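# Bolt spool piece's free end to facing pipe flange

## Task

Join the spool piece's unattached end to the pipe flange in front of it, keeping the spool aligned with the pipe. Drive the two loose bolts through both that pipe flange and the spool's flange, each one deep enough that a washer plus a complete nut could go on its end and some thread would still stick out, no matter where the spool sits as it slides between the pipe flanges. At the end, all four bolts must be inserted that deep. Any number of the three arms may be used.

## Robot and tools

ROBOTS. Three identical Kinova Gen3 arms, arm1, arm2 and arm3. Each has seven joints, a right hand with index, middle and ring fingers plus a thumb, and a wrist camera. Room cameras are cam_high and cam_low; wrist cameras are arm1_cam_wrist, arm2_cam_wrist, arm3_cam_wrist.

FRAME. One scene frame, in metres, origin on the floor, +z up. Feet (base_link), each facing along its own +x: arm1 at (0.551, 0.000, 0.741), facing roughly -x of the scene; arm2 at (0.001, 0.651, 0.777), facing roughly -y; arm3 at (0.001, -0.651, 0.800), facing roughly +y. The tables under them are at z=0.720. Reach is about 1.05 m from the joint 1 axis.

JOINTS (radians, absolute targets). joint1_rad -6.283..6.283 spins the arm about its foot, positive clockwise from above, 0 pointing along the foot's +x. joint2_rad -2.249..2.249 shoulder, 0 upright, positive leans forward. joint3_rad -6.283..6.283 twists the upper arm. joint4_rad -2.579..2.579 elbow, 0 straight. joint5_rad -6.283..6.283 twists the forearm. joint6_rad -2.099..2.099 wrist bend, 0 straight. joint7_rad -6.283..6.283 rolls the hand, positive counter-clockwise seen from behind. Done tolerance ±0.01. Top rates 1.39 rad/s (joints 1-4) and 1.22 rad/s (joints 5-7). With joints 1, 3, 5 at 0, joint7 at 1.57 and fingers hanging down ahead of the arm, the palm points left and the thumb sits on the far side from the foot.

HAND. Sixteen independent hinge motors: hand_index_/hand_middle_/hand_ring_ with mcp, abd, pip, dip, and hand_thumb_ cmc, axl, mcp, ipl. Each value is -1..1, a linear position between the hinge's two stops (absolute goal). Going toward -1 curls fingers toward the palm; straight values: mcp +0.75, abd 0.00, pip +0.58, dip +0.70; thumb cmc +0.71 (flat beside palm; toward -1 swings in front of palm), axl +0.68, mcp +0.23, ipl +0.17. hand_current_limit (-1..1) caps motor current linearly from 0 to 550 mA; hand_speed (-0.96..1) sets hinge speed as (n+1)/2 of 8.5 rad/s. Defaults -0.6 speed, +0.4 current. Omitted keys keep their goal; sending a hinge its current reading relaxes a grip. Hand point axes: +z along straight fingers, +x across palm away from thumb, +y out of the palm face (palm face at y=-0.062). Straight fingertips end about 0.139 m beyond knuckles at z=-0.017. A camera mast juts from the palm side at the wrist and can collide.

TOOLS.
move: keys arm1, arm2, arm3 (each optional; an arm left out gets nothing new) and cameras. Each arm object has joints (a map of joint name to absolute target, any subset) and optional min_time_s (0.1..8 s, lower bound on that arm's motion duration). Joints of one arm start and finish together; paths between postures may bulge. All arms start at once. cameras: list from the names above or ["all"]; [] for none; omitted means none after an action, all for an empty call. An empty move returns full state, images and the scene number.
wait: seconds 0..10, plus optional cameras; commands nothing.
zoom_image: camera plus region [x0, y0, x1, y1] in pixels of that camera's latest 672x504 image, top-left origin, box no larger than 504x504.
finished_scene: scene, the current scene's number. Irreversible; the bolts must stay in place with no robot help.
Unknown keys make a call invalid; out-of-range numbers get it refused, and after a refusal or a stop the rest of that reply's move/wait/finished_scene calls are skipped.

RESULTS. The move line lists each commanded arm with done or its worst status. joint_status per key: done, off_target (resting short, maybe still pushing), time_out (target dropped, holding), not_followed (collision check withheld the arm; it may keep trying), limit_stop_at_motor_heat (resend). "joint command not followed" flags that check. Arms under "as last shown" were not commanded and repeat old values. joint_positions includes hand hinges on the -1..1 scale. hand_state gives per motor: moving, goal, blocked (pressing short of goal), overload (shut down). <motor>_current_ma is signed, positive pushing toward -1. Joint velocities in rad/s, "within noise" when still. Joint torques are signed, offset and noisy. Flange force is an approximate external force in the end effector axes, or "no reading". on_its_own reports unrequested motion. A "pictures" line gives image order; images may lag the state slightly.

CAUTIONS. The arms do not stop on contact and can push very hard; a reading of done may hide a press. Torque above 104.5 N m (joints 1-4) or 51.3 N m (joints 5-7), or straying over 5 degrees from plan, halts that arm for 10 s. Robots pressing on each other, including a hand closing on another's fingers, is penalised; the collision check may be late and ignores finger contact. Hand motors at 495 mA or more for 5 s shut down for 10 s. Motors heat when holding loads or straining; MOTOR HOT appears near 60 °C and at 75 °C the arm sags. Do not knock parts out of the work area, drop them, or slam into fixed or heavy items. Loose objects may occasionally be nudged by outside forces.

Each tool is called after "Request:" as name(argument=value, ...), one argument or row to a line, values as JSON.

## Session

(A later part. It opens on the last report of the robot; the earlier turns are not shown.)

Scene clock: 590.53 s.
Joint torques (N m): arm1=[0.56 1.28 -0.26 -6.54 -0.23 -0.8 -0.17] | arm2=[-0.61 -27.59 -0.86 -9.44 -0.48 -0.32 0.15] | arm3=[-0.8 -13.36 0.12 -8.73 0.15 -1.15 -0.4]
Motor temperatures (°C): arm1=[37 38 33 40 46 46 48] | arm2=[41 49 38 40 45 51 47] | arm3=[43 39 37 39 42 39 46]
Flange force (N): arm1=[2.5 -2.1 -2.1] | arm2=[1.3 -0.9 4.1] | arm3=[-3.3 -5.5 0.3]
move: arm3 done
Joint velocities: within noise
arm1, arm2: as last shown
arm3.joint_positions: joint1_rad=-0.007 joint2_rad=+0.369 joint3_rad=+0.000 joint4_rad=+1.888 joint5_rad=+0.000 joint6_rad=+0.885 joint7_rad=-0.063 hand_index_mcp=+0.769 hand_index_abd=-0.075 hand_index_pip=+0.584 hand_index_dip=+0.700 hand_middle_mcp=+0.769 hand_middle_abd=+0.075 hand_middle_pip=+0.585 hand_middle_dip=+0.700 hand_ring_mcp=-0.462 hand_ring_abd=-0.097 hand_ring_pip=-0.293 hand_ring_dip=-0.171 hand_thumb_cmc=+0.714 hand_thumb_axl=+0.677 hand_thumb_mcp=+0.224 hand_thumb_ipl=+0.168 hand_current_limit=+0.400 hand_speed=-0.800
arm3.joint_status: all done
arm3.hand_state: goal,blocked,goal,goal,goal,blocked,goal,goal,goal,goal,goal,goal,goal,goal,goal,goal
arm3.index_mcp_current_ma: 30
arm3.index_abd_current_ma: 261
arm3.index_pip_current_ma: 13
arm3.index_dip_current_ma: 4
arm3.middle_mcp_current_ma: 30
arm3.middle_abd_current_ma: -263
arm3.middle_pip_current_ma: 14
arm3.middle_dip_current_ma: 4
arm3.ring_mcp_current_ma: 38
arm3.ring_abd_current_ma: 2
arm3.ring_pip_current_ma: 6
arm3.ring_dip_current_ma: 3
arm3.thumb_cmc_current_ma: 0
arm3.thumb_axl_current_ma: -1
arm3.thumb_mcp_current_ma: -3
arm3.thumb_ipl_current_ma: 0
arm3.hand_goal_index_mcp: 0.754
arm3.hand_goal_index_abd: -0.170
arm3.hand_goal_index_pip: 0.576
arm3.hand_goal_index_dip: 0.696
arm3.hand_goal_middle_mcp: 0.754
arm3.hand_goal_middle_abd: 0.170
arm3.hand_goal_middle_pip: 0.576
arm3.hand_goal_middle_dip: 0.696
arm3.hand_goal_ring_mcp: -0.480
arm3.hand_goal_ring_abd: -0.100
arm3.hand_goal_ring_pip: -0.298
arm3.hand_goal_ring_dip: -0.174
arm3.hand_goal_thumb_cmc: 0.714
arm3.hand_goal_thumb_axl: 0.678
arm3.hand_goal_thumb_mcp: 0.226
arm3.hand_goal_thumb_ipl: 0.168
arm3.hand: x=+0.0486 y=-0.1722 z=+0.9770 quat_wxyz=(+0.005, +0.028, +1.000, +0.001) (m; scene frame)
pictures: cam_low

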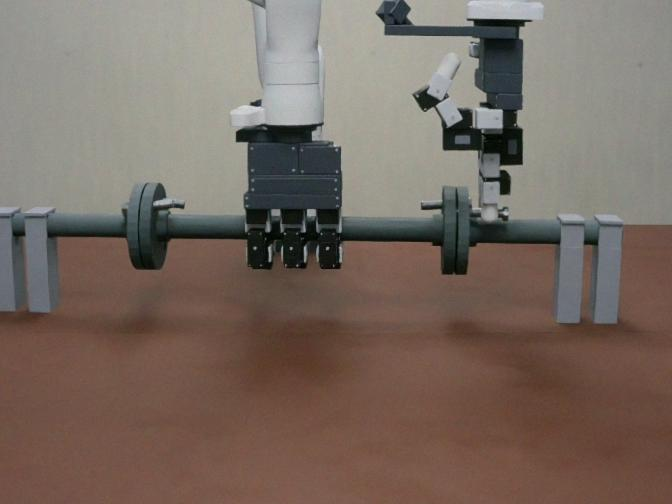

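Request:
move(
  arm3={"joints": {"joint1_rad": -0.0079, "joint2_rad": 0.3619, "joint4_rad": 1.8927, "joint6_rad": 0.8870, "joint7_rad": -0.0644}, "min_time_s": 1.5},
)

Request:
move(
  arm2={"joints": {"joint1_rad": -0.1627, "joint2_rad": 1.0704, "joint4_rad": 0.9113, "joint5_rad": -0.0206, "joint6_rad": 1.1562, "joint7_rad": 1.3839}, "min_time_s": 3},
  cameras=["cam_low", "arm2_cam_wrist"],
)

Request:
zoom_image(
  camera="cam_low",
  region=[432, 228, 482, 278],
)

Request:
zoom_image(
  camera="cam_low",
  region=[432, 178, 482, 228],
)

Scene clock: 613.70 s.
Joint torques (N m): arm1=[0.56 1.27 -0.17 -6.66 -0.18 -0.78 -0.15] | arm2=[-0.66 -27.2 -0.87 -8.94 -0.52 0.02 0.13] | arm3=[-0.7 -12.97 0.18 -8.09 0.11 -0.61 -0.4]
Motor temperatures (°C): arm1=[37 37 33 40 46 46 48] | arm2=[41 49 38 40 45 51 47] | arm3=[43 39 37 39 42 39 46]
Flange force (N): arm1=[2.4 -1.7 -1.5] | arm2=[0.4 -0.9 3.9] | arm3=[-3.0 -4.7 0.6]
move: arm3 done
Joint velocities: within noise
arm1.joint_positions: joint1_rad=-0.397 joint2_rad=-0.403 joint3_rad=-0.161 joint4_rad=+1.313 joint5_rad=-0.014 joint6_rad=+2.068 joint7_rad=+1.960 hand_index_mcp=+0.753 hand_index_abd=+0.000 hand_index_pip=+0.577 hand_index_dip=+0.696 hand_middle_mcp=+0.753 hand_middle_abd=+0.000 hand_middle_pip=+0.577 hand_middle_dip=+0.696 hand_ring_mcp=+0.753 hand_ring_abd=+0.000 hand_ring_pip=+0.577 hand_ring_dip=+0.696 hand_thumb_cmc=+0.714 hand_thumb_axl=+0.677 hand_thumb_mcp=+0.224 hand_thumb_ipl=+0.168 hand_current_limit=+0.400 hand_speed=-0.600
arm1.joint_status: not commanded
arm1.hand_state: goal,goal,goal,goal,goal,goal,goal,goal,goal,goal,goal,goal,goal,goal,goal,goal
arm1.index_mcp_current_ma: 0
arm1.index_abd_current_ma: 0
arm1.index_pip_current_ma: 0
arm1.index_dip_current_ma: 0
arm1.middle_mcp_current_ma: 0
arm1.middle_abd_current_ma: 0
arm1.middle_pip_current_ma: 0
arm1.middle_dip_current_ma: 0
arm1.ring_mcp_current_ma: 0
arm1.ring_abd_current_ma: 0
arm1.ring_pip_current_ma: 0
arm1.ring_dip_current_ma: 0
arm1.thumb_cmc_current_ma: 0
arm1.thumb_axl_current_ma: 0
arm1.thumb_mcp_current_ma: -2
arm1.thumb_ipl_current_ma: 0
arm1.hand_goal_index_mcp: 0.754
arm1.hand_goal_index_abd: 0.000
arm1.hand_goal_index_pip: 0.576
arm1.hand_goal_index_dip: 0.696
arm1.hand_goal_middle_mcp: 0.754
arm1.hand_goal_middle_abd: 0.000
arm1.hand_goal_middle_pip: 0.576
arm1.hand_goal_middle_dip: 0.696
arm1.hand_goal_ring_mcp: 0.754
arm1.hand_goal_ring_abd: 0.000
arm1.hand_goal_ring_pip: 0.576
arm1.hand_goal_ring_dip: 0.696
arm1.hand_goal_thumb_cmc: 0.714
arm1.hand_goal_thumb_axl: 0.678
arm1.hand_goal_thumb_mcp: 0.226
arm1.hand_goal_thumb_ipl: 0.168
arm1.hand: x=+0.4890 y=-0.1242 z=+1.3033 quat_wxyz=(+0.014, -0.892, -0.445, +0.084) (m; scene frame)
arm2.joint_positions: joint1_rad=-0.171 joint2_rad=+1.072 joint3_rad=+0.000 joint4_rad=+0.904 joint5_rad=+0.000 joint6_rad=+1.165 joint7_rad=+1.367 hand_index_mcp=+0.762 hand_index_abd=-0.005 hand_index_pip=-0.738 hand_index_dip=-0.087 hand_middle_mcp=+0.760 hand_middle_abd=-0.001 hand_middle_pip=-0.751 hand_middle_dip=-0.065 hand_ring_mcp=+0.760 hand_ring_abd=+0.001 hand_ring_pip=-0.707 hand_ring_dip=-0.151 hand_thumb_cmc=-0.573 hand_thumb_axl=+0.676 hand_thumb_mcp=-0.280 hand_thumb_ipl=-0.639 hand_current_limit=+0.400 hand_speed=-0.700
arm2.joint_status: not commanded
arm2.hand_state: goal,goal,blocked,blocked,goal,goal,blocked,blocked,goal,goal,blocked,blocked,goal,goal,goal,goal
arm2.index_mcp_current_ma: 34
arm2.index_abd_current_ma: -18
arm2.index_pip_current_ma: 289
arm2.index_dip_current_ma: 385
arm2.middle_mcp_current_ma: 25
arm2.middle_abd_current_ma: -5
arm2.middle_pip_current_ma: 224
arm2.middle_dip_current_ma: 385
arm2.ring_mcp_current_ma: 26
arm2.ring_abd_current_ma: 3
arm2.ring_pip_current_ma: 385
arm2.ring_dip_current_ma: 385
arm2.thumb_cmc_current_ma: -12
arm2.thumb_axl_current_ma: -11
arm2.thumb_mcp_current_ma: 2
arm2.thumb_ipl_current_ma: 17
arm2.hand_goal_index_mcp: 0.754
arm2.hand_goal_index_abd: 0.000
arm2.hand_goal_index_pip: -0.800
arm2.hand_goal_index_dip: -0.350
arm2.hand_goal_middle_mcp: 0.754
arm2.hand_goal_middle_abd: 0.000
arm2.hand_goal_middle_pip: -0.800
arm2.hand_goal_middle_dip: -0.350
arm2.hand_goal_ring_mcp: 0.754
arm2.hand_goal_ring_abd: 0.000
arm2.hand_goal_ring_pip: -0.800
arm2.hand_goal_ring_dip: -0.350
arm2.hand_goal_thumb_cmc: -0.570
arm2.hand_goal_thumb_axl: 0.678
arm2.hand_goal_thumb_mcp: -0.280
arm2.hand_goal_thumb_ipl: -0.642
arm2.hand: x=+0.1481 y=-0.0319 z=+0.8459 quat_wxyz=(+0.004, +0.731, +0.682, -0.005) (m; scene frame)
arm3.joint_positions: joint1_rad=-0.008 joint2_rad=+0.362 joint3_rad=+0.000 joint4_rad=+1.893 joint5_rad=+0.000 joint6_rad=+0.887 joint7_rad=-0.064 hand_index_mcp=+0.760 hand_index_abd=-0.075 hand_index_pip=+0.582 hand_index_dip=+0.700 hand_middle_mcp=+0.759 hand_middle_abd=+0.075 hand_middle_pip=+0.581 hand_middle_dip=+0.700 hand_ring_mcp=-0.462 hand_ring_abd=-0.097 hand_ring_pip=-0.293 hand_ring_dip=-0.171 hand_thumb_cmc=+0.714 hand_thumb_axl=+0.677 hand_thumb_mcp=+0.224 hand_thumb_ipl=+0.168 hand_current_limit=+0.400 hand_speed=-0.800
arm3.joint_status: all done
arm3.hand_state: goal,blocked,goal,goal,goal,blocked,goal,goal,goal,goal,goal,goal,goal,goal,goal,goal
arm3.index_mcp_current_ma: 9
arm3.index_abd_current_ma: 261
arm3.index_pip_current_ma: 7
arm3.index_dip_current_ma: 5
arm3.middle_mcp_current_ma: 8
arm3.middle_abd_current_ma: -263
arm3.middle_pip_current_ma: 7
arm3.middle_dip_current_ma: 4
arm3.ring_mcp_current_ma: 38
arm3.ring_abd_current_ma: 2
arm3.ring_pip_current_ma: 6
arm3.ring_dip_current_ma: 3
arm3.thumb_cmc_current_ma: 0
arm3.thumb_axl_current_ma: -1
arm3.thumb_mcp_current_ma: -3
arm3.thumb_ipl_current_ma: 0
arm3.hand_goal_index_mcp: 0.754
arm3.hand_goal_index_abd: -0.170
arm3.hand_goal_index_pip: 0.576
arm3.hand_goal_index_dip: 0.696
arm3.hand_goal_middle_mcp: 0.754
arm3.hand_goal_middle_abd: 0.170
arm3.hand_goal_middle_pip: 0.576
arm3.hand_goal_middle_dip: 0.696
arm3.hand_goal_ring_mcp: -0.480
arm3.hand_goal_ring_abd: -0.100
arm3.hand_goal_ring_pip: -0.298
arm3.hand_goal_ring_dip: -0.174
arm3.hand_goal_thumb_cmc: 0.714
arm3.hand_goal_thumb_axl: 0.678
arm3.hand_goal_thumb_mcp: 0.226
arm3.hand_goal_thumb_ipl: 0.168
arm3.hand: x=+0.0482 y=-0.1745 z=+0.9786 quat_wxyz=(+0.005, +0.028, +1.000, +0.000) (m; scene frame)
pictures: none

Scene clock: 617.00 s.
Joint torques (N m): arm1=[0.44 1.19 -0.16 -6.62 -0.17 -0.76 -0.16] | arm2=[-0.07 -27.69 -0.61 -9 -0.46 0.18 0.16] | arm3=[-0.77 -13 0.19 -8.07 0.17 -0.54 -0.37]
Motor temperatures (°C): arm1=[37 37 33 40 46 46 48] | arm2=[41 49 38 40 45 51 47] | arm3=[43 39 37 39 42 39 46]
Flange force (N): arm1=[2.1 -1.7 -1.7] | arm2=[0.2 0.0 4.9] | arm3=[-3.1 -4.6 0.8]
move: arm2 done
Joint velocities: within noise
arm1, arm3: as last shown
arm2.joint_positions: joint1_rad=-0.163 joint2_rad=+1.070 joint3_rad=+0.000 joint4_rad=+0.911 joint5_rad=-0.021 joint6_rad=+1.156 joint7_rad=+1.384 hand_index_mcp=+0.762 hand_index_abd=-0.005 hand_index_pip=-0.738 hand_index_dip=-0.087 hand_middle_mcp=+0.760 hand_middle_abd=-0.001 hand_middle_pip=-0.751 hand_middle_dip=-0.065 hand_ring_mcp=+0.760 hand_ring_abd=+0.001 hand_ring_pip=-0.707 hand_ring_dip=-0.151 hand_thumb_cmc=-0.573 hand_thumb_axl=+0.676 hand_thumb_mcp=-0.280 hand_thumb_ipl=-0.639 hand_current_limit=+0.400 hand_speed=-0.700
arm2.joint_status: all done
arm2.hand_state: goal,goal,blocked,blocked,goal,goal,blocked,blocked,goal,goal,blocked,blocked,goal,goal,goal,goal
arm2.index_mcp_current_ma: 34
arm2.index_abd_current_ma: -18
arm2.index_pip_current_ma: 289
arm2.index_dip_current_ma: 385
arm2.middle_mcp_current_ma: 24
arm2.middle_abd_current_ma: -5
arm2.middle_pip_current_ma: 224
arm2.middle_dip_current_ma: 385
arm2.ring_mcp_current_ma: 27
arm2.ring_abd_current_ma: 3
arm2.ring_pip_current_ma: 385
arm2.ring_dip_current_ma: 385
arm2.thumb_cmc_current_ma: -12
arm2.thumb_axl_current_ma: -11
arm2.thumb_mcp_current_ma: 2
arm2.thumb_ipl_current_ma: 17
arm2.hand_goal_index_mcp: 0.754
arm2.hand_goal_index_abd: 0.000
arm2.hand_goal_index_pip: -0.800
arm2.hand_goal_index_dip: -0.350
arm2.hand_goal_middle_mcp: 0.754
arm2.hand_goal_middle_abd: 0.000
arm2.hand_goal_middle_pip: -0.800
arm2.hand_goal_middle_dip: -0.350
arm2.hand_goal_ring_mcp: 0.754
arm2.hand_goal_ring_abd: 0.000
arm2.hand_goal_ring_pip: -0.800
arm2.hand_goal_ring_dip: -0.350
arm2.hand_goal_thumb_cmc: -0.570
arm2.hand_goal_thumb_axl: 0.678
arm2.hand_goal_thumb_mcp: -0.280
arm2.hand_goal_thumb_ipl: -0.642
arm2.hand: x=+0.1480 y=-0.0319 z=+0.8468 quat_wxyz=(+0.011, +0.731, +0.682, +0.002) (m; scene frame)
arm3.joint_positions: joint1_rad=-0.008 joint2_rad=+0.362 joint3_rad=+0.000 joint4_rad=+1.893 joint5_rad=+0.000 joint6_rad=+0.887 joint7_rad=-0.064 hand_index_mcp=+0.759 hand_index_abd=-0.075 hand_index_pip=+0.581 hand_index_dip=+0.700 hand_middle_mcp=+0.759 hand_middle_abd=+0.075 hand_middle_pip=+0.581 hand_middle_dip=+0.700 hand_ring_mcp=-0.462 hand_ring_abd=-0.097 hand_ring_pip=-0.293 hand_ring_dip=-0.171 hand_thumb_cmc=+0.714 hand_thumb_axl=+0.677 hand_thumb_mcp=+0.224 hand_thumb_ipl=+0.168 hand_current_limit=+0.400 hand_speed=-0.800
arm3.index_mcp_current_ma: 7
arm3.index_pip_current_ma: 6
arm3.middle_mcp_current_ma: 6
arm3.middle_pip_current_ma: 6
pictures: arm2_cam_wrist, cam_low

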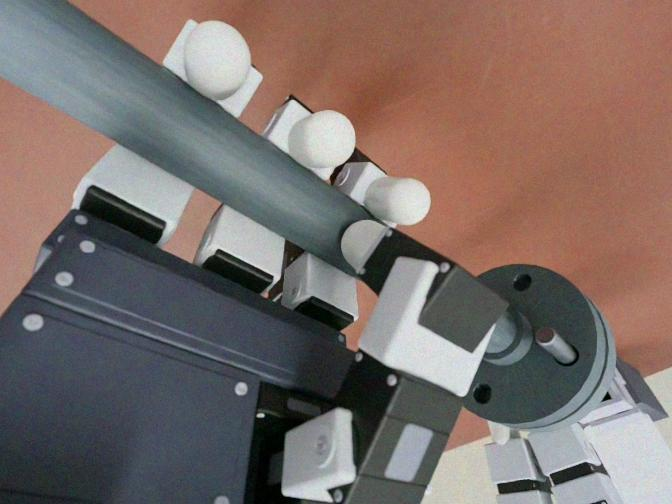

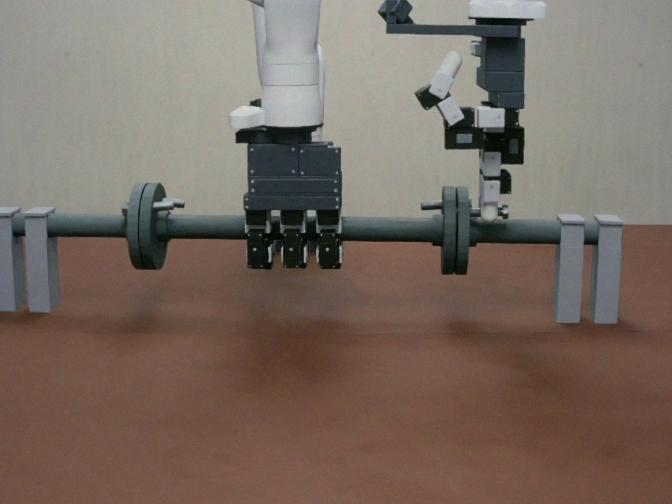

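Scaled by 10.080.

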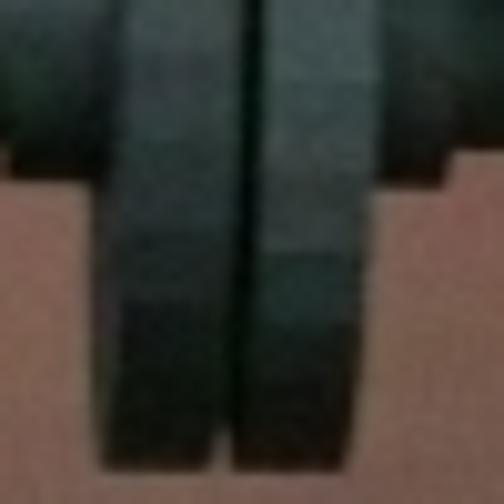

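Scaled by 10.080.

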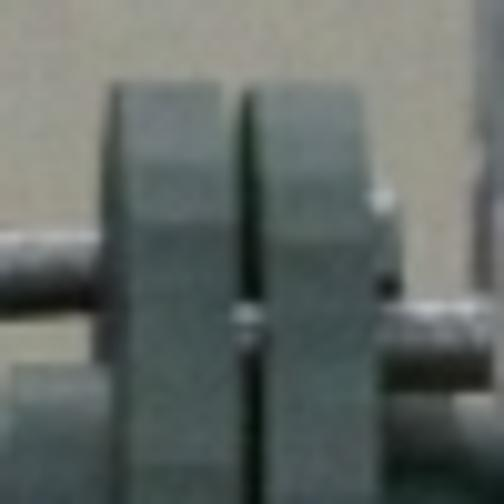

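Request:
zoom_image(
  camera="arm2_cam_wrist",
  region=[455, 255, 625, 435],
)

Request:
zoom_image(
  camera="arm2_cam_wrist",
  region=[465, 370, 505, 410],
)

Scaled by 2.800.

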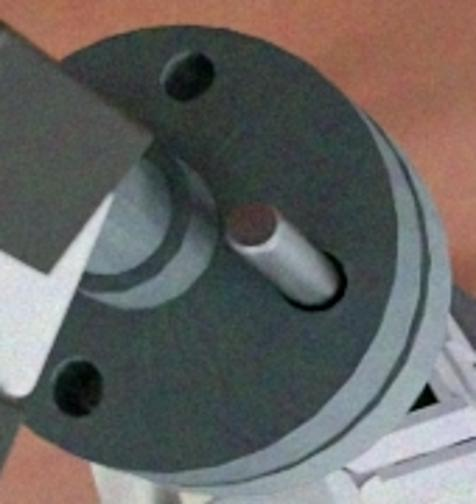

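Scaled by 12.600.

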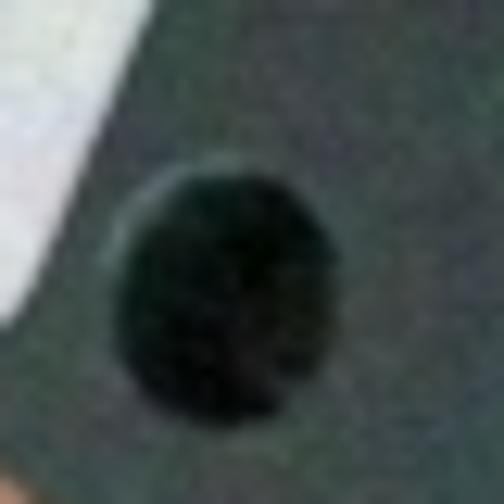

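Request:
move(
  arm2={"joints": {"joint1_rad": -0.154, "joint2_rad": 1.0685, "joint4_rad": 0.9182, "joint5_rad": -0.0411, "joint6_rad": 1.1474, "joint7_rad": 1.4008}, "min_time_s": 3},
  cameras=["cam_low", "arm2_cam_wrist"],
)

Request:
zoom_image(
  camera="cam_low",
  region=[432, 228, 482, 278],
)

Request:
zoom_image(
  camera="cam_low",
  region=[432, 178, 482, 228],
)

Request:
zoom_image(
  camera="arm2_cam_wrist",
  region=[455, 255, 625, 435],
)

Scene clock: 622.47 s.
Joint torques (N m): arm1=[0.5 1.23 -0.25 -6.6 -0.19 -0.77 -0.16] | arm2=[-0.03 -27.73 -0.65 -9.13 -0.5 0.11 0.14] | arm3=[-0.63 -12.95 0.19 -8.12 0.17 -0.56 -0.38]
Motor temperatures (°C): arm1=[37 37 33 40 46 46 48] | arm2=[41 50 38 40 45 51 47] | arm3=[43 39 37 39 42 39 46]
Flange force (N): arm1=[2.3 -2.0 -1.8] | arm2=[0.6 -0.1 4.9] | arm3=[-2.9 -4.9 0.7]
move: arm2 done
Joint velocities: within noise
arm1, arm3: as last shown
arm2.joint_positions: joint1_rad=-0.154 joint2_rad=+1.068 joint3_rad=+0.000 joint4_rad=+0.918 joint5_rad=-0.041 joint6_rad=+1.147 joint7_rad=+1.401 hand_index_mcp=+0.762 hand_index_abd=-0.005 hand_index_pip=-0.738 hand_index_dip=-0.087 hand_middle_mcp=+0.760 hand_middle_abd=-0.001 hand_middle_pip=-0.751 hand_middle_dip=-0.065 hand_ring_mcp=+0.760 hand_ring_abd=+0.001 hand_ring_pip=-0.707 hand_ring_dip=-0.151 hand_thumb_cmc=-0.573 hand_thumb_axl=+0.676 hand_thumb_mcp=-0.280 hand_thumb_ipl=-0.639 hand_current_limit=+0.400 hand_speed=-0.700
arm2.joint_status: all done
arm2.hand_state: goal,goal,blocked,blocked,goal,goal,blocked,blocked,goal,goal,blocked,blocked,goal,goal,goal,goal
arm2.index_mcp_current_ma: 34
arm2.index_abd_current_ma: -18
arm2.index_pip_current_ma: 289
arm2.index_dip_current_ma: 385
arm2.middle_mcp_current_ma: 24
arm2.middle_abd_current_ma: -5
arm2.middle_pip_current_ma: 224
arm2.middle_dip_current_ma: 385
arm2.ring_mcp_current_ma: 28
arm2.ring_abd_current_ma: 3
arm2.ring_pip_current_ma: 385
arm2.ring_dip_current_ma: 385
arm2.thumb_cmc_current_ma: -12
arm2.thumb_axl_current_ma: -11
arm2.thumb_mcp_current_ma: 2
arm2.thumb_ipl_current_ma: 17
arm2.hand_goal_index_mcp: 0.754
arm2.hand_goal_index_abd: 0.000
arm2.hand_goal_index_pip: -0.800
arm2.hand_goal_index_dip: -0.350
arm2.hand_goal_middle_mcp: 0.754
arm2.hand_goal_middle_abd: 0.000
arm2.hand_goal_middle_pip: -0.800
arm2.hand_goal_middle_dip: -0.350
arm2.hand_goal_ring_mcp: 0.754
arm2.hand_goal_ring_abd: 0.000
arm2.hand_goal_ring_pip: -0.800
arm2.hand_goal_ring_dip: -0.350
arm2.hand_goal_thumb_cmc: -0.570
arm2.hand_goal_thumb_axl: 0.678
arm2.hand_goal_thumb_mcp: -0.280
arm2.hand_goal_thumb_ipl: -0.642
arm2.hand: x=+0.1478 y=-0.0319 z=+0.8478 quat_wxyz=(+0.019, +0.731, +0.682, +0.008) (m; scene frame)
arm3.joint_positions: joint1_rad=-0.008 joint2_rad=+0.362 joint3_rad=+0.000 joint4_rad=+1.893 joint5_rad=+0.000 joint6_rad=+0.887 joint7_rad=-0.064 hand_index_mcp=+0.758 hand_index_abd=-0.075 hand_index_pip=+0.581 hand_index_dip=+0.700 hand_middle_mcp=+0.759 hand_middle_abd=+0.075 hand_middle_pip=+0.581 hand_middle_dip=+0.700 hand_ring_mcp=-0.462 hand_ring_abd=-0.097 hand_ring_pip=-0.293 hand_ring_dip=-0.171 hand_thumb_cmc=+0.714 hand_thumb_axl=+0.677 hand_thumb_mcp=+0.224 hand_thumb_ipl=+0.168 hand_current_limit=+0.400 hand_speed=-0.800
arm3.index_mcp_current_ma: 6
pictures: arm2_cam_wrist, cam_low

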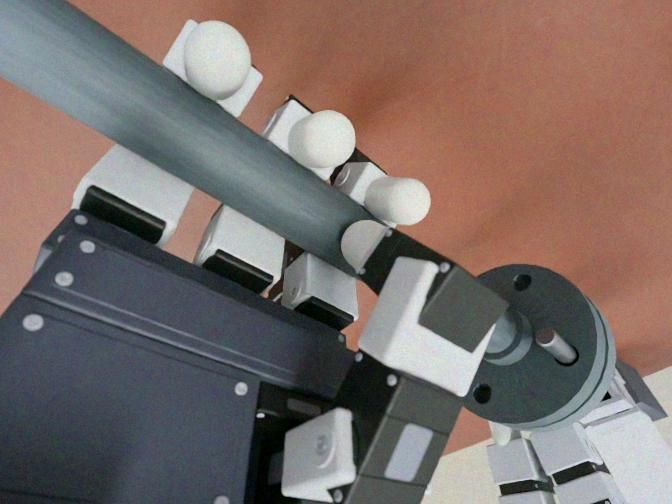

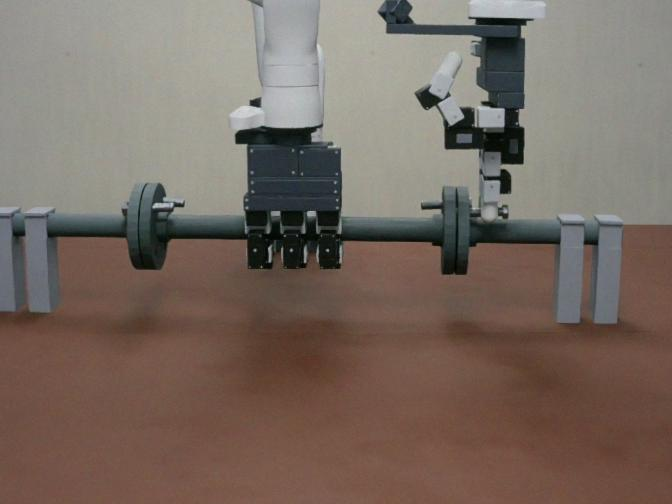

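Scaled by 10.080.

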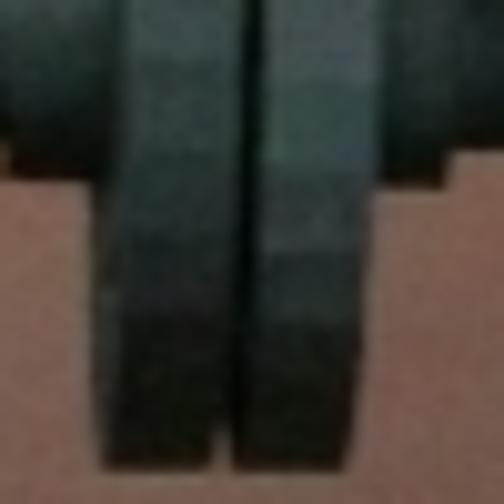

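Scaled by 10.080.

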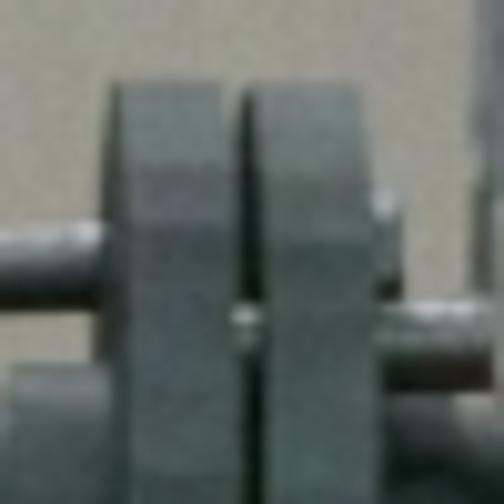

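Scaled by 2.800.

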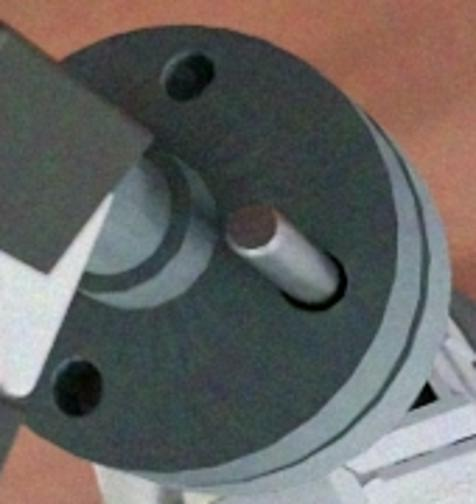

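Request:
move(
  arm2={"joints": {"joint1_rad": -0.1452, "joint2_rad": 1.0667, "joint4_rad": 0.9251, "joint5_rad": -0.0617, "joint6_rad": 1.1386, "joint7_rad": 1.4176}, "min_time_s": 3},
  cameras=["cam_low", "arm2_cam_wrist"],
)

Request:
zoom_image(
  camera="cam_low",
  region=[432, 228, 482, 278],
)

Request:
zoom_image(
  camera="cam_low",
  region=[432, 178, 482, 228],
)

Request:
zoom_image(
  camera="arm2_cam_wrist",
  region=[455, 255, 625, 435],
)

Scene clock: 628.03 s.
Joint torques (N m): arm1=[0.53 1.22 -0.19 -6.53 -0.14 -0.79 -0.11] | arm2=[-0.02 -27.65 -0.7 -9.04 -0.57 0.1 0.14] | arm3=[-0.7 -12.92 0.14 -7.95 0.1 -0.5 -0.34]
Motor temperatures (°C): arm1=[37 37 33 41 46 46 48] | arm2=[41 50 38 40 45 51 47] | arm3=[43 39 37 39 42 39 46]
Flange force (N): arm1=[2.1 -1.7 -2.2] | arm2=[0.2 -0.1 4.8] | arm3=[-2.9 -4.5 0.6]
move: arm2 done
Joint velocities: within noise
arm1, arm3: as last shown
arm2.joint_positions: joint1_rad=-0.145 joint2_rad=+1.067 joint3_rad=+0.000 joint4_rad=+0.925 joint5_rad=-0.062 joint6_rad=+1.139 joint7_rad=+1.418 hand_index_mcp=+0.762 hand_index_abd=-0.005 hand_index_pip=-0.738 hand_index_dip=-0.087 hand_middle_mcp=+0.760 hand_middle_abd=-0.001 hand_middle_pip=-0.751 hand_middle_dip=-0.065 hand_ring_mcp=+0.760 hand_ring_abd=+0.001 hand_ring_pip=-0.707 hand_ring_dip=-0.151 hand_thumb_cmc=-0.573 hand_thumb_axl=+0.676 hand_thumb_mcp=-0.280 hand_thumb_ipl=-0.639 hand_current_limit=+0.400 hand_speed=-0.700
arm2.joint_status: all done
arm2.hand_state: goal,goal,blocked,blocked,goal,goal,blocked,blocked,goal,goal,blocked,blocked,goal,goal,goal,goal
arm2.index_mcp_current_ma: 34
arm2.index_abd_current_ma: -18
arm2.index_pip_current_ma: 289
arm2.index_dip_current_ma: 385
arm2.middle_mcp_current_ma: 24
arm2.middle_abd_current_ma: -5
arm2.middle_pip_current_ma: 224
arm2.middle_dip_current_ma: 385
arm2.ring_mcp_current_ma: 28
arm2.ring_abd_current_ma: 3
arm2.ring_pip_current_ma: 385
arm2.ring_dip_current_ma: 385
arm2.thumb_cmc_current_ma: -12
arm2.thumb_axl_current_ma: -11
arm2.thumb_mcp_current_ma: 1
arm2.thumb_ipl_current_ma: 17
arm2.hand_goal_index_mcp: 0.754
arm2.hand_goal_index_abd: 0.000
arm2.hand_goal_index_pip: -0.800
arm2.hand_goal_index_dip: -0.350
arm2.hand_goal_middle_mcp: 0.754
arm2.hand_goal_middle_abd: 0.000
arm2.hand_goal_middle_pip: -0.800
arm2.hand_goal_middle_dip: -0.350
arm2.hand_goal_ring_mcp: 0.754
arm2.hand_goal_ring_abd: 0.000
arm2.hand_goal_ring_pip: -0.800
arm2.hand_goal_ring_dip: -0.350
arm2.hand_goal_thumb_cmc: -0.570
arm2.hand_goal_thumb_axl: 0.678
arm2.hand_goal_thumb_mcp: -0.280
arm2.hand_goal_thumb_ipl: -0.642
arm2.hand: x=+0.1475 y=-0.0321 z=+0.8489 quat_wxyz=(+0.026, +0.731, +0.682, +0.014) (m; scene frame)
arm3.joint_positions: joint1_rad=-0.008 joint2_rad=+0.362 joint3_rad=+0.000 joint4_rad=+1.893 joint5_rad=+0.000 joint6_rad=+0.887 joint7_rad=-0.064 hand_index_mcp=+0.755 hand_index_abd=-0.075 hand_index_pip=+0.578 hand_index_dip=+0.699 hand_middle_mcp=+0.756 hand_middle_abd=+0.075 hand_middle_pip=+0.579 hand_middle_dip=+0.699 hand_ring_mcp=-0.462 hand_ring_abd=-0.097 hand_ring_pip=-0.293 hand_ring_dip=-0.171 hand_thumb_cmc=+0.714 hand_thumb_axl=+0.677 hand_thumb_mcp=+0.224 hand_thumb_ipl=+0.168 hand_current_limit=+0.400 hand_speed=-0.800
arm3.index_mcp_current_ma: 0
arm3.index_pip_current_ma: 2
arm3.index_dip_current_ma: 3
arm3.middle_mcp_current_ma: 2
arm3.middle_pip_current_ma: 3
pictures: arm2_cam_wrist, cam_low

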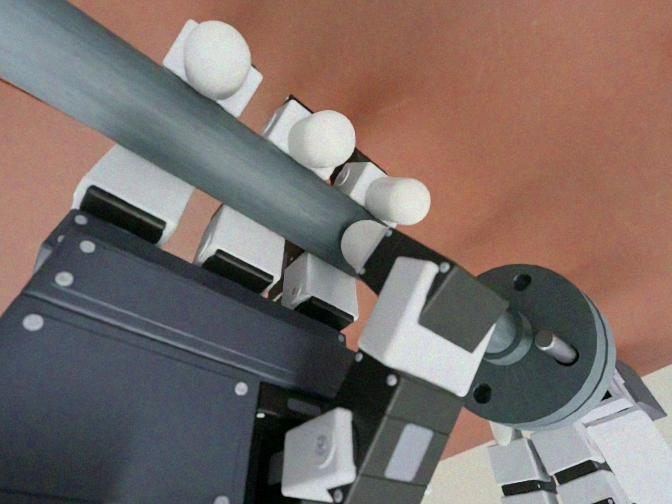

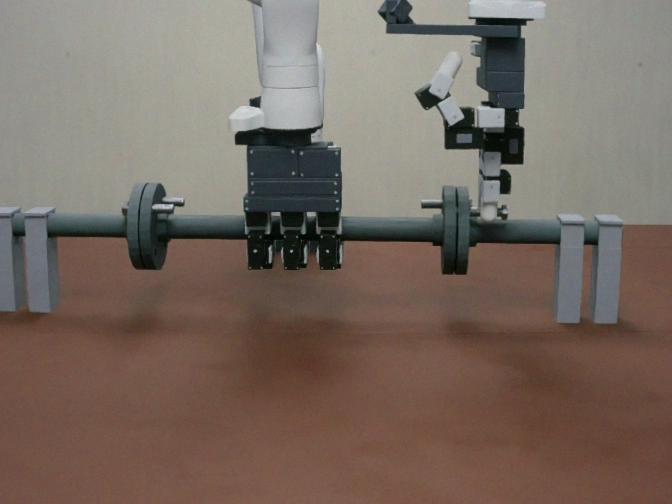

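Scaled by 10.080.

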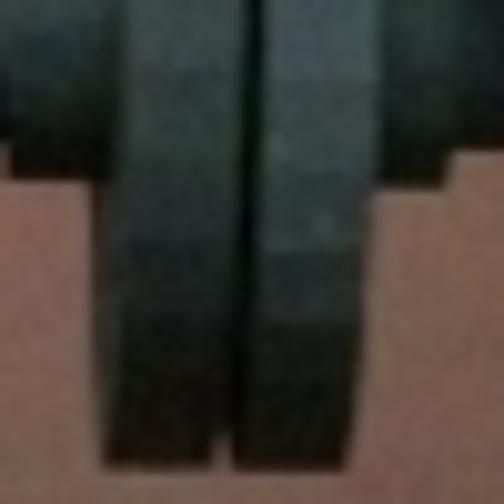

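Scaled by 10.080.

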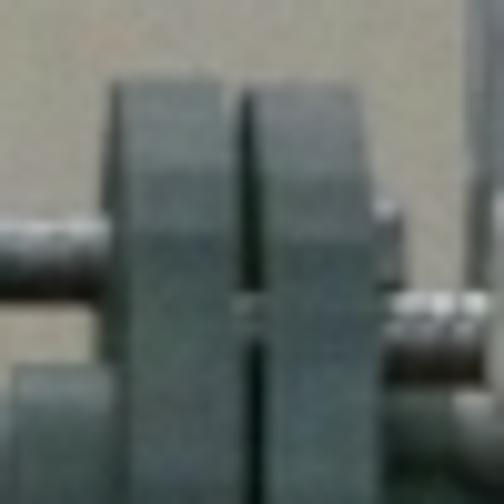

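Scaled by 2.800.

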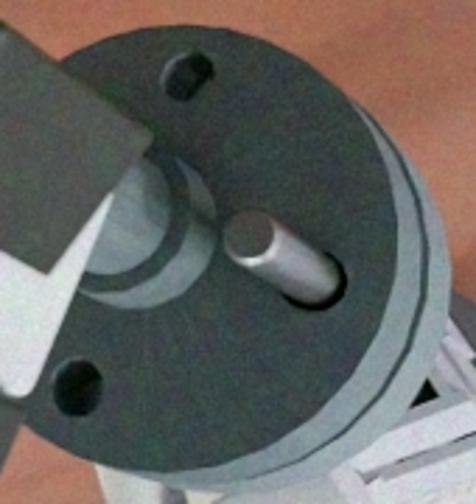

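Request:
move(
  arm2={"joints": {"joint1_rad": -0.1364, "joint2_rad": 1.0648, "joint4_rad": 0.932, "joint5_rad": -0.0822, "joint6_rad": 1.1298, "joint7_rad": 1.4345}, "min_time_s": 3},
  cameras=["cam_low", "arm2_cam_wrist"],
)

Request:
zoom_image(
  camera="cam_low",
  region=[432, 228, 482, 278],
)

Request:
zoom_image(
  camera="cam_low",
  region=[432, 178, 482, 228],
)

Request:
zoom_image(
  camera="arm2_cam_wrist",
  region=[455, 255, 625, 435],
)

Scene clock: 632.57 s.
Joint torques (N m): arm1=[0.46 1.33 -0.05 -6.54 -0.21 -0.78 -0.14] | arm2=[0.22 -27.84 -0.64 -9.17 -0.58 -0.01 0.13] | arm3=[-0.79 -12.87 0.24 -7.95 0.18 -0.46 -0.38]
Motor temperatures (°C): arm1=[37 37 33 41 46 46 48] | arm2=[41 51 38 40 45 51 47] | arm3=[43 39 37 39 42 39 46]
Flange force (N): arm1=[2.0 -1.3 -2.0] | arm2=[0.2 0.2 5.0] | arm3=[-3.2 -4.6 0.7]
move: arm2 done
Joint velocities: within noise
arm1, arm3: as last shown
arm2.joint_positions: joint1_rad=-0.136 joint2_rad=+1.065 joint3_rad=+0.000 joint4_rad=+0.932 joint5_rad=-0.082 joint6_rad=+1.130 joint7_rad=+1.434 hand_index_mcp=+0.763 hand_index_abd=-0.005 hand_index_pip=-0.738 hand_index_dip=-0.087 hand_middle_mcp=+0.761 hand_middle_abd=-0.001 hand_middle_pip=-0.751 hand_middle_dip=-0.066 hand_ring_mcp=+0.761 hand_ring_abd=+0.001 hand_ring_pip=-0.707 hand_ring_dip=-0.151 hand_thumb_cmc=-0.573 hand_thumb_axl=+0.676 hand_thumb_mcp=-0.280 hand_thumb_ipl=-0.639 hand_current_limit=+0.400 hand_speed=-0.700
arm2.joint_status: all done
arm2.hand_state: goal,goal,blocked,blocked,goal,goal,blocked,blocked,goal,goal,blocked,blocked,goal,goal,goal,goal
arm2.index_mcp_current_ma: 42
arm2.index_abd_current_ma: -18
arm2.index_pip_current_ma: 289
arm2.index_dip_current_ma: 385
arm2.middle_mcp_current_ma: 29
arm2.middle_abd_current_ma: -5
arm2.middle_pip_current_ma: 224
arm2.middle_dip_current_ma: 385
arm2.ring_mcp_current_ma: 30
arm2.ring_abd_current_ma: 3
arm2.ring_pip_current_ma: 385
arm2.ring_dip_current_ma: 385
arm2.thumb_cmc_current_ma: -12
arm2.thumb_axl_current_ma: -11
arm2.thumb_mcp_current_ma: 1
arm2.thumb_ipl_current_ma: 16
arm2.hand_goal_index_mcp: 0.754
arm2.hand_goal_index_abd: 0.000
arm2.hand_goal_index_pip: -0.800
arm2.hand_goal_index_dip: -0.350
arm2.hand_goal_middle_mcp: 0.754
arm2.hand_goal_middle_abd: 0.000
arm2.hand_goal_middle_pip: -0.800
arm2.hand_goal_middle_dip: -0.350
arm2.hand_goal_ring_mcp: 0.754
arm2.hand_goal_ring_abd: 0.000
arm2.hand_goal_ring_pip: -0.800
arm2.hand_goal_ring_dip: -0.350
arm2.hand_goal_thumb_cmc: -0.570
arm2.hand_goal_thumb_axl: 0.678
arm2.hand_goal_thumb_mcp: -0.280
arm2.hand_goal_thumb_ipl: -0.642
arm2.hand: x=+0.1471 y=-0.0324 z=+0.8502 quat_wxyz=(+0.033, +0.731, +0.681, +0.020) (m; scene frame)
pictures: arm2_cam_wrist, cam_low

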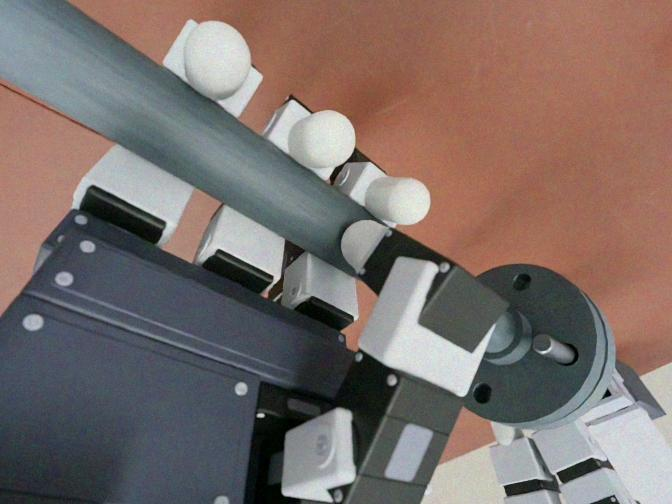

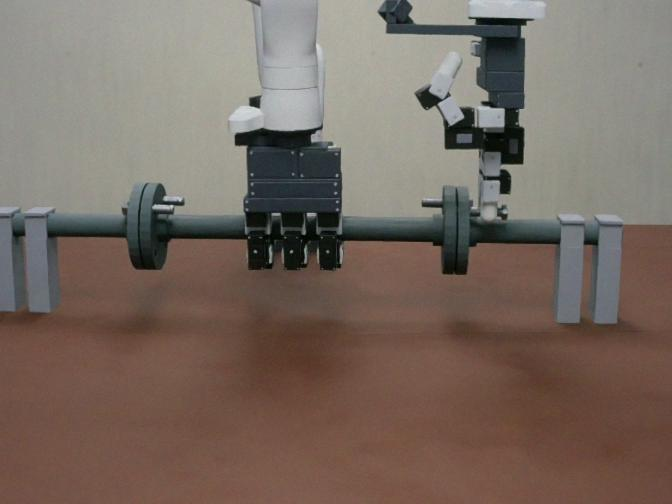

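Scaled by 10.080.

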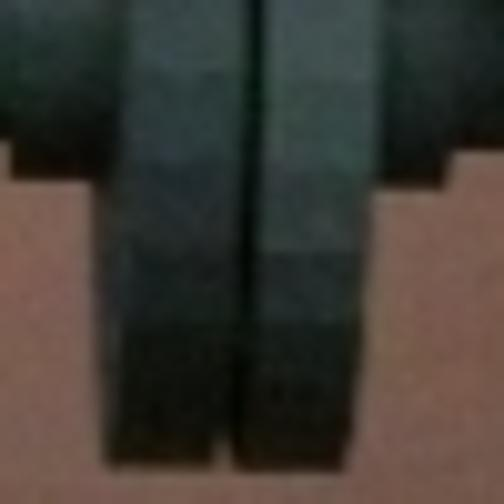

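Scaled by 10.080.

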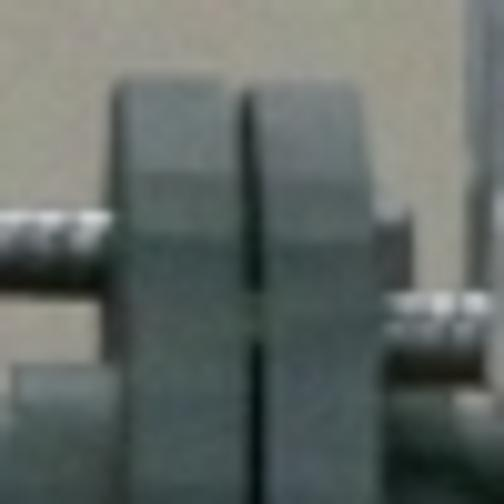

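Scaled by 2.800.

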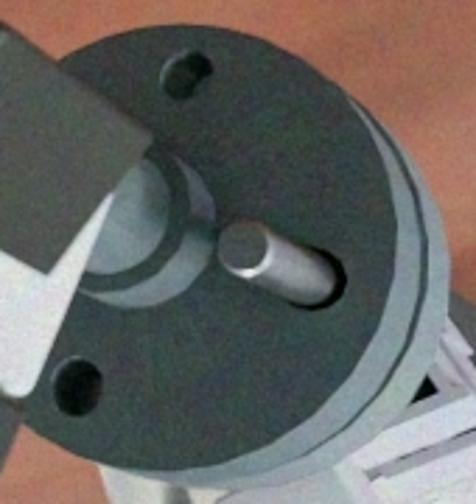

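Request:
move(
  arm3={"joints": {"joint1_rad": -0.0079, "joint2_rad": 0.3658, "joint4_rad": 1.8866, "joint6_rad": 0.8892, "joint7_rad": -0.0644}, "min_time_s": 1.5},
  cameras=["cam_low", "arm2_cam_wrist"],
)

Request:
zoom_image(
  camera="cam_low",
  region=[430, 180, 530, 280],
)

Request:
zoom_image(
  camera="arm2_cam_wrist",
  region=[465, 370, 505, 410],
)

Scene clock: 635.33 s.
Joint torques (N m): arm1=[0.43 1.25 -0.15 -6.63 -0.19 -0.79 -0.13] | arm2=[0.16 -27.86 -0.63 -9.16 -0.56 -0.02 0.15] | arm3=[-0.71 -13.04 0.26 -7.95 0.22 -0.47 -0.38]
Motor temperatures (°C): arm1=[37 37 33 41 46 46 48] | arm2=[41 51 38 40 45 51 47] | arm3=[43 39 37 39 42 39 46]
Flange force (N): arm1=[2.2 -1.5 -1.7] | arm2=[0.0 0.1 5.0] | arm3=[-3.0 -4.4 0.8]
move: arm3 done
Joint velocities: within noise
arm1, arm2: as last shown
arm3.joint_positions: joint1_rad=-0.008 joint2_rad=+0.366 joint3_rad=+0.000 joint4_rad=+1.887 joint5_rad=+0.000 joint6_rad=+0.889 joint7_rad=-0.064 hand_index_mcp=+0.755 hand_index_abd=-0.075 hand_index_pip=+0.578 hand_index_dip=+0.699 hand_middle_mcp=+0.756 hand_middle_abd=+0.075 hand_middle_pip=+0.579 hand_middle_dip=+0.699 hand_ring_mcp=-0.462 hand_ring_abd=-0.097 hand_ring_pip=-0.293 hand_ring_dip=-0.171 hand_thumb_cmc=+0.714 hand_thumb_axl=+0.677 hand_thumb_mcp=+0.224 hand_thumb_ipl=+0.168 hand_current_limit=+0.400 hand_speed=-0.800
arm3.joint_status: all done
arm3.hand_state: goal,blocked,goal,goal,goal,blocked,goal,goal,goal,goal,goal,goal,goal,goal,goal,goal
arm3.index_mcp_current_ma: 0
arm3.index_abd_current_ma: 261
arm3.index_pip_current_ma: 2
arm3.index_dip_current_ma: 3
arm3.middle_mcp_current_ma: 2
arm3.middle_abd_current_ma: -263
arm3.middle_pip_current_ma: 3
arm3.middle_dip_current_ma: 4
arm3.ring_mcp_current_ma: 38
arm3.ring_abd_current_ma: 2
arm3.ring_pip_current_ma: 6
arm3.ring_dip_current_ma: 3
arm3.thumb_cmc_current_ma: 0
arm3.thumb_axl_current_ma: -1
arm3.thumb_mcp_current_ma: -3
arm3.thumb_ipl_current_ma: 0
arm3.hand_goal_index_mcp: 0.754
arm3.hand_goal_index_abd: -0.170
arm3.hand_goal_index_pip: 0.576
arm3.hand_goal_index_dip: 0.696
arm3.hand_goal_middle_mcp: 0.754
arm3.hand_goal_middle_abd: 0.170
arm3.hand_goal_middle_pip: 0.576
arm3.hand_goal_middle_dip: 0.696
arm3.hand_goal_ring_mcp: -0.480
arm3.hand_goal_ring_abd: -0.100
arm3.hand_goal_ring_pip: -0.298
arm3.hand_goal_ring_dip: -0.174
arm3.hand_goal_thumb_cmc: 0.714
arm3.hand_goal_thumb_axl: 0.678
arm3.hand_goal_thumb_mcp: 0.226
arm3.hand_goal_thumb_ipl: 0.168
arm3.hand: x=+0.0482 y=-0.1725 z=+0.9785 quat_wxyz=(+0.005, +0.028, +1.000, +0.000) (m; scene frame)
pictures: arm2_cam_wrist, cam_low

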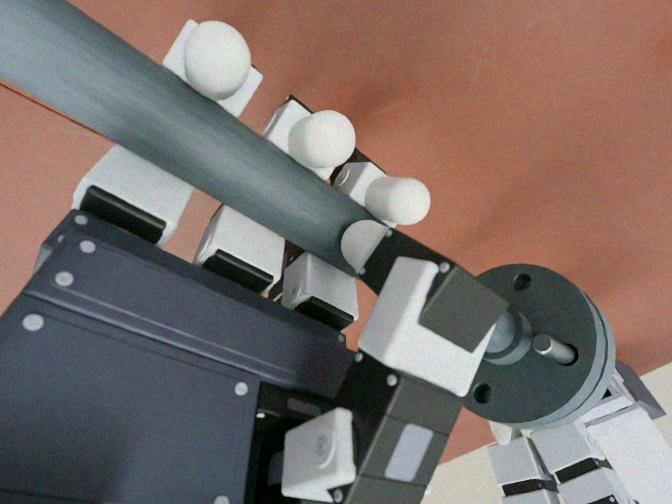

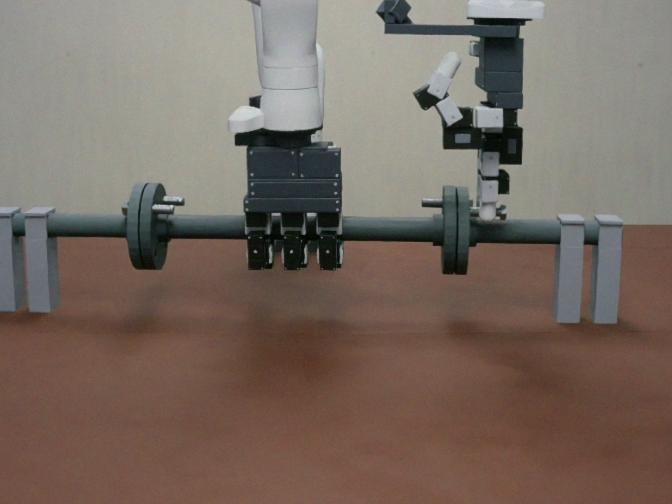

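Scaled by 5.040.

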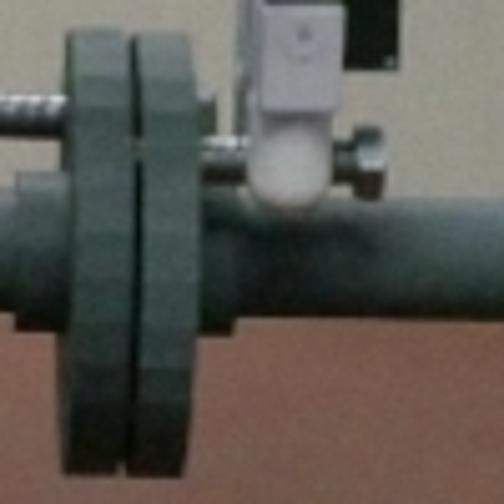

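Scaled by 12.600.

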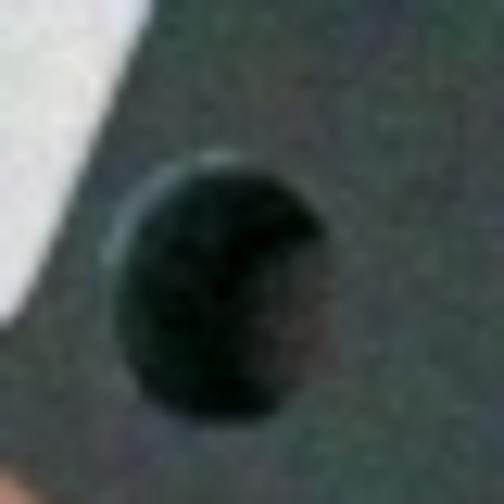

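Request:
move(
  arm3={"joints": {"joint1_rad": -0.0074, "joint2_rad": 0.3717, "joint4_rad": 1.8774, "joint6_rad": 0.8925, "joint7_rad": -0.0639}, "min_time_s": 1.5},
)

Request:
move(
  arm3={"joints": {"joint1_rad": -0.0069, "joint2_rad": 0.3777, "joint4_rad": 1.8682, "joint6_rad": 0.8957, "joint7_rad": -0.0634}, "min_time_s": 1.5},
  cameras=["cam_low", "arm2_cam_wrist"],
)

Request:
zoom_image(
  camera="cam_low",
  region=[430, 180, 530, 280],
)

Request:
zoom_image(
  camera="arm2_cam_wrist",
  region=[465, 370, 505, 410],
)

Scene clock: 638.27 s.
Joint torques (N m): arm1=[0.46 1.22 -0.2 -6.6 -0.18 -0.82 -0.13] | arm2=[0.19 -27.83 -0.62 -9.15 -0.59 -0.01 0.13] | arm3=[-0.65 -13.14 0.24 -7.95 0.18 -0.48 -0.38]
Motor temperatures (°C): arm1=[37 37 33 41 46 46 48] | arm2=[41 51 38 40 45 51 47] | arm3=[43 39 37 39 42 39 46]
Flange force (N): arm1=[2.2 -1.7 -2.0] | arm2=[0.1 0.1 4.9] | arm3=[-2.9 -4.4 0.7]
move: arm3 done
Joint velocities: within noise
arm1, arm2: as last shown
arm3.joint_positions: joint1_rad=-0.007 joint2_rad=+0.372 joint3_rad=+0.000 joint4_rad=+1.877 joint5_rad=+0.000 joint6_rad=+0.893 joint7_rad=-0.064 hand_index_mcp=+0.755 hand_index_abd=-0.075 hand_index_pip=+0.578 hand_index_dip=+0.699 hand_middle_mcp=+0.756 hand_middle_abd=+0.075 hand_middle_pip=+0.579 hand_middle_dip=+0.699 hand_ring_mcp=-0.462 hand_ring_abd=-0.097 hand_ring_pip=-0.293 hand_ring_dip=-0.171 hand_thumb_cmc=+0.714 hand_thumb_axl=+0.677 hand_thumb_mcp=+0.224 hand_thumb_ipl=+0.168 hand_current_limit=+0.400 hand_speed=-0.800
arm3.joint_status: all done
arm3.hand_state: goal,blocked,goal,goal,goal,blocked,goal,goal,goal,goal,goal,goal,goal,goal,goal,goal
arm3.index_mcp_current_ma: 0
arm3.index_abd_current_ma: 261
arm3.index_pip_current_ma: 2
arm3.index_dip_current_ma: 3
arm3.middle_mcp_current_ma: 2
arm3.middle_abd_current_ma: -263
arm3.middle_pip_current_ma: 3
arm3.middle_dip_current_ma: 4
arm3.ring_mcp_current_ma: 38
arm3.ring_abd_current_ma: 2
arm3.ring_pip_current_ma: 6
arm3.ring_dip_current_ma: 3
arm3.thumb_cmc_current_ma: 0
arm3.thumb_axl_current_ma: -1
arm3.thumb_mcp_current_ma: -3
arm3.thumb_ipl_current_ma: 0
arm3.hand_goal_index_mcp: 0.754
arm3.hand_goal_index_abd: -0.170
arm3.hand_goal_index_pip: 0.576
arm3.hand_goal_index_dip: 0.696
arm3.hand_goal_middle_mcp: 0.754
arm3.hand_goal_middle_abd: 0.170
arm3.hand_goal_middle_pip: 0.576
arm3.hand_goal_middle_dip: 0.696
arm3.hand_goal_ring_mcp: -0.480
arm3.hand_goal_ring_abd: -0.100
arm3.hand_goal_ring_pip: -0.298
arm3.hand_goal_ring_dip: -0.174
arm3.hand_goal_thumb_cmc: 0.714
arm3.hand_goal_thumb_axl: 0.678
arm3.hand_goal_thumb_mcp: 0.226
arm3.hand_goal_thumb_ipl: 0.168
arm3.hand: x=+0.0484 y=-0.1695 z=+0.9785 quat_wxyz=(+0.005, +0.028, +1.000, +0.000) (m; scene frame)
pictures: none

Scene clock: 640.07 s.
Joint torques (N m): arm1=[0.5 1.26 -0.12 -6.5 -0.19 -0.78 -0.16] | arm2=[0.15 -27.81 -0.61 -9.19 -0.59 0 0.14] | arm3=[-0.69 -13.25 0.23 -7.95 0.18 -0.46 -0.39]
Motor temperatures (°C): arm1=[37 37 33 41 46 46 48] | arm2=[41 51 38 40 45 51 47] | arm3=[43 39 37 39 42 39 46]
Flange force (N): arm1=[2.1 -1.6 -2.2] | arm2=[0.4 0.1 4.9] | arm3=[-3.0 -4.4 0.7]
move: arm3 done
Joint velocities: within noise
arm1, arm2: as last shown
arm3.joint_positions: joint1_rad=-0.007 joint2_rad=+0.378 joint3_rad=+0.000 joint4_rad=+1.868 joint5_rad=+0.000 joint6_rad=+0.896 joint7_rad=-0.063 hand_index_mcp=+0.755 hand_index_abd=-0.075 hand_index_pip=+0.578 hand_index_dip=+0.699 hand_middle_mcp=+0.756 hand_middle_abd=+0.075 hand_middle_pip=+0.579 hand_middle_dip=+0.699 hand_ring_mcp=-0.462 hand_ring_abd=-0.097 hand_ring_pip=-0.293 hand_ring_dip=-0.171 hand_thumb_cmc=+0.714 hand_thumb_axl=+0.677 hand_thumb_mcp=+0.224 hand_thumb_ipl=+0.168 hand_current_limit=+0.400 hand_speed=-0.800
arm3.joint_status: all done
arm3.hand_state: goal,blocked,goal,goal,goal,blocked,goal,goal,goal,goal,goal,goal,goal,goal,goal,goal
arm3.index_mcp_current_ma: 0
arm3.index_abd_current_ma: 261
arm3.index_pip_current_ma: 2
arm3.index_dip_current_ma: 3
arm3.middle_mcp_current_ma: 2
arm3.middle_abd_current_ma: -263
arm3.middle_pip_current_ma: 3
arm3.middle_dip_current_ma: 4
arm3.ring_mcp_current_ma: 38
arm3.ring_abd_current_ma: 2
arm3.ring_pip_current_ma: 6
arm3.ring_dip_current_ma: 3
arm3.thumb_cmc_current_ma: 0
arm3.thumb_axl_current_ma: -1
arm3.thumb_mcp_current_ma: -3
arm3.thumb_ipl_current_ma: 0
arm3.hand_goal_index_mcp: 0.754
arm3.hand_goal_index_abd: -0.170
arm3.hand_goal_index_pip: 0.576
arm3.hand_goal_index_dip: 0.696
arm3.hand_goal_middle_mcp: 0.754
arm3.hand_goal_middle_abd: 0.170
arm3.hand_goal_middle_pip: 0.576
arm3.hand_goal_middle_dip: 0.696
arm3.hand_goal_ring_mcp: -0.480
arm3.hand_goal_ring_abd: -0.100
arm3.hand_goal_ring_pip: -0.298
arm3.hand_goal_ring_dip: -0.174
arm3.hand_goal_thumb_cmc: 0.714
arm3.hand_goal_thumb_axl: 0.678
arm3.hand_goal_thumb_mcp: 0.226
arm3.hand_goal_thumb_ipl: 0.168
arm3.hand: x=+0.0485 y=-0.1665 z=+0.9783 quat_wxyz=(+0.005, +0.028, +1.000, +0.000) (m; scene frame)
pictures: arm2_cam_wrist, cam_low

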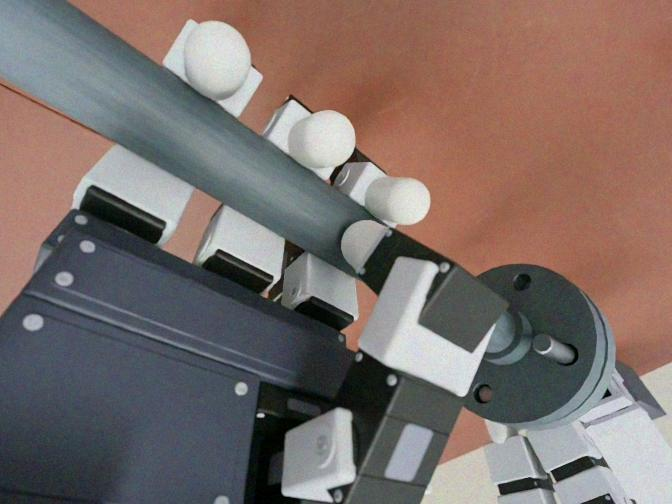

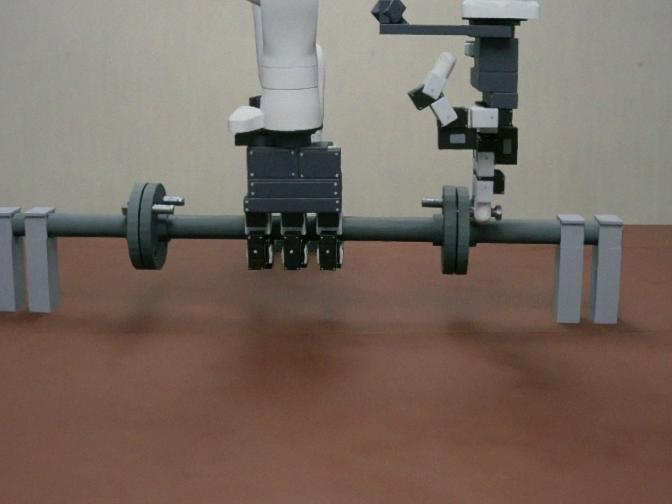

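Scaled by 5.040.

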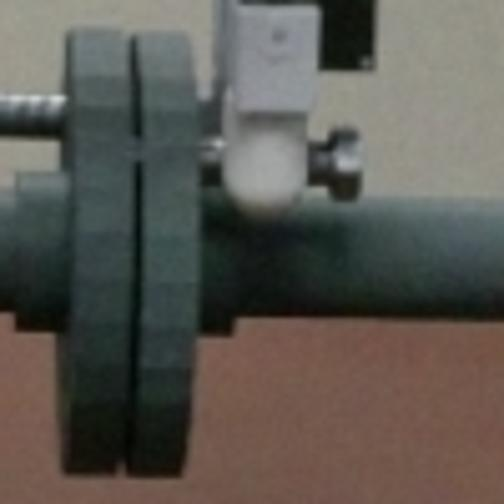

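Scaled by 12.600.

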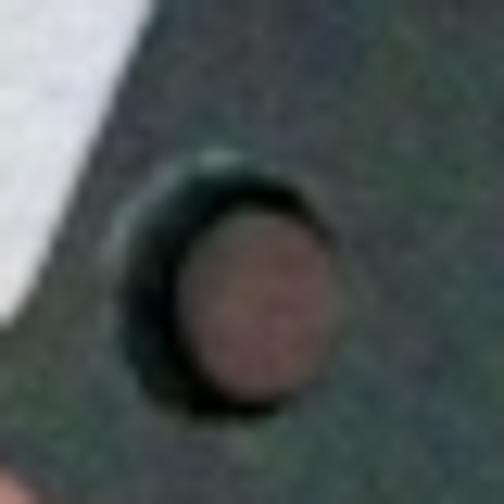

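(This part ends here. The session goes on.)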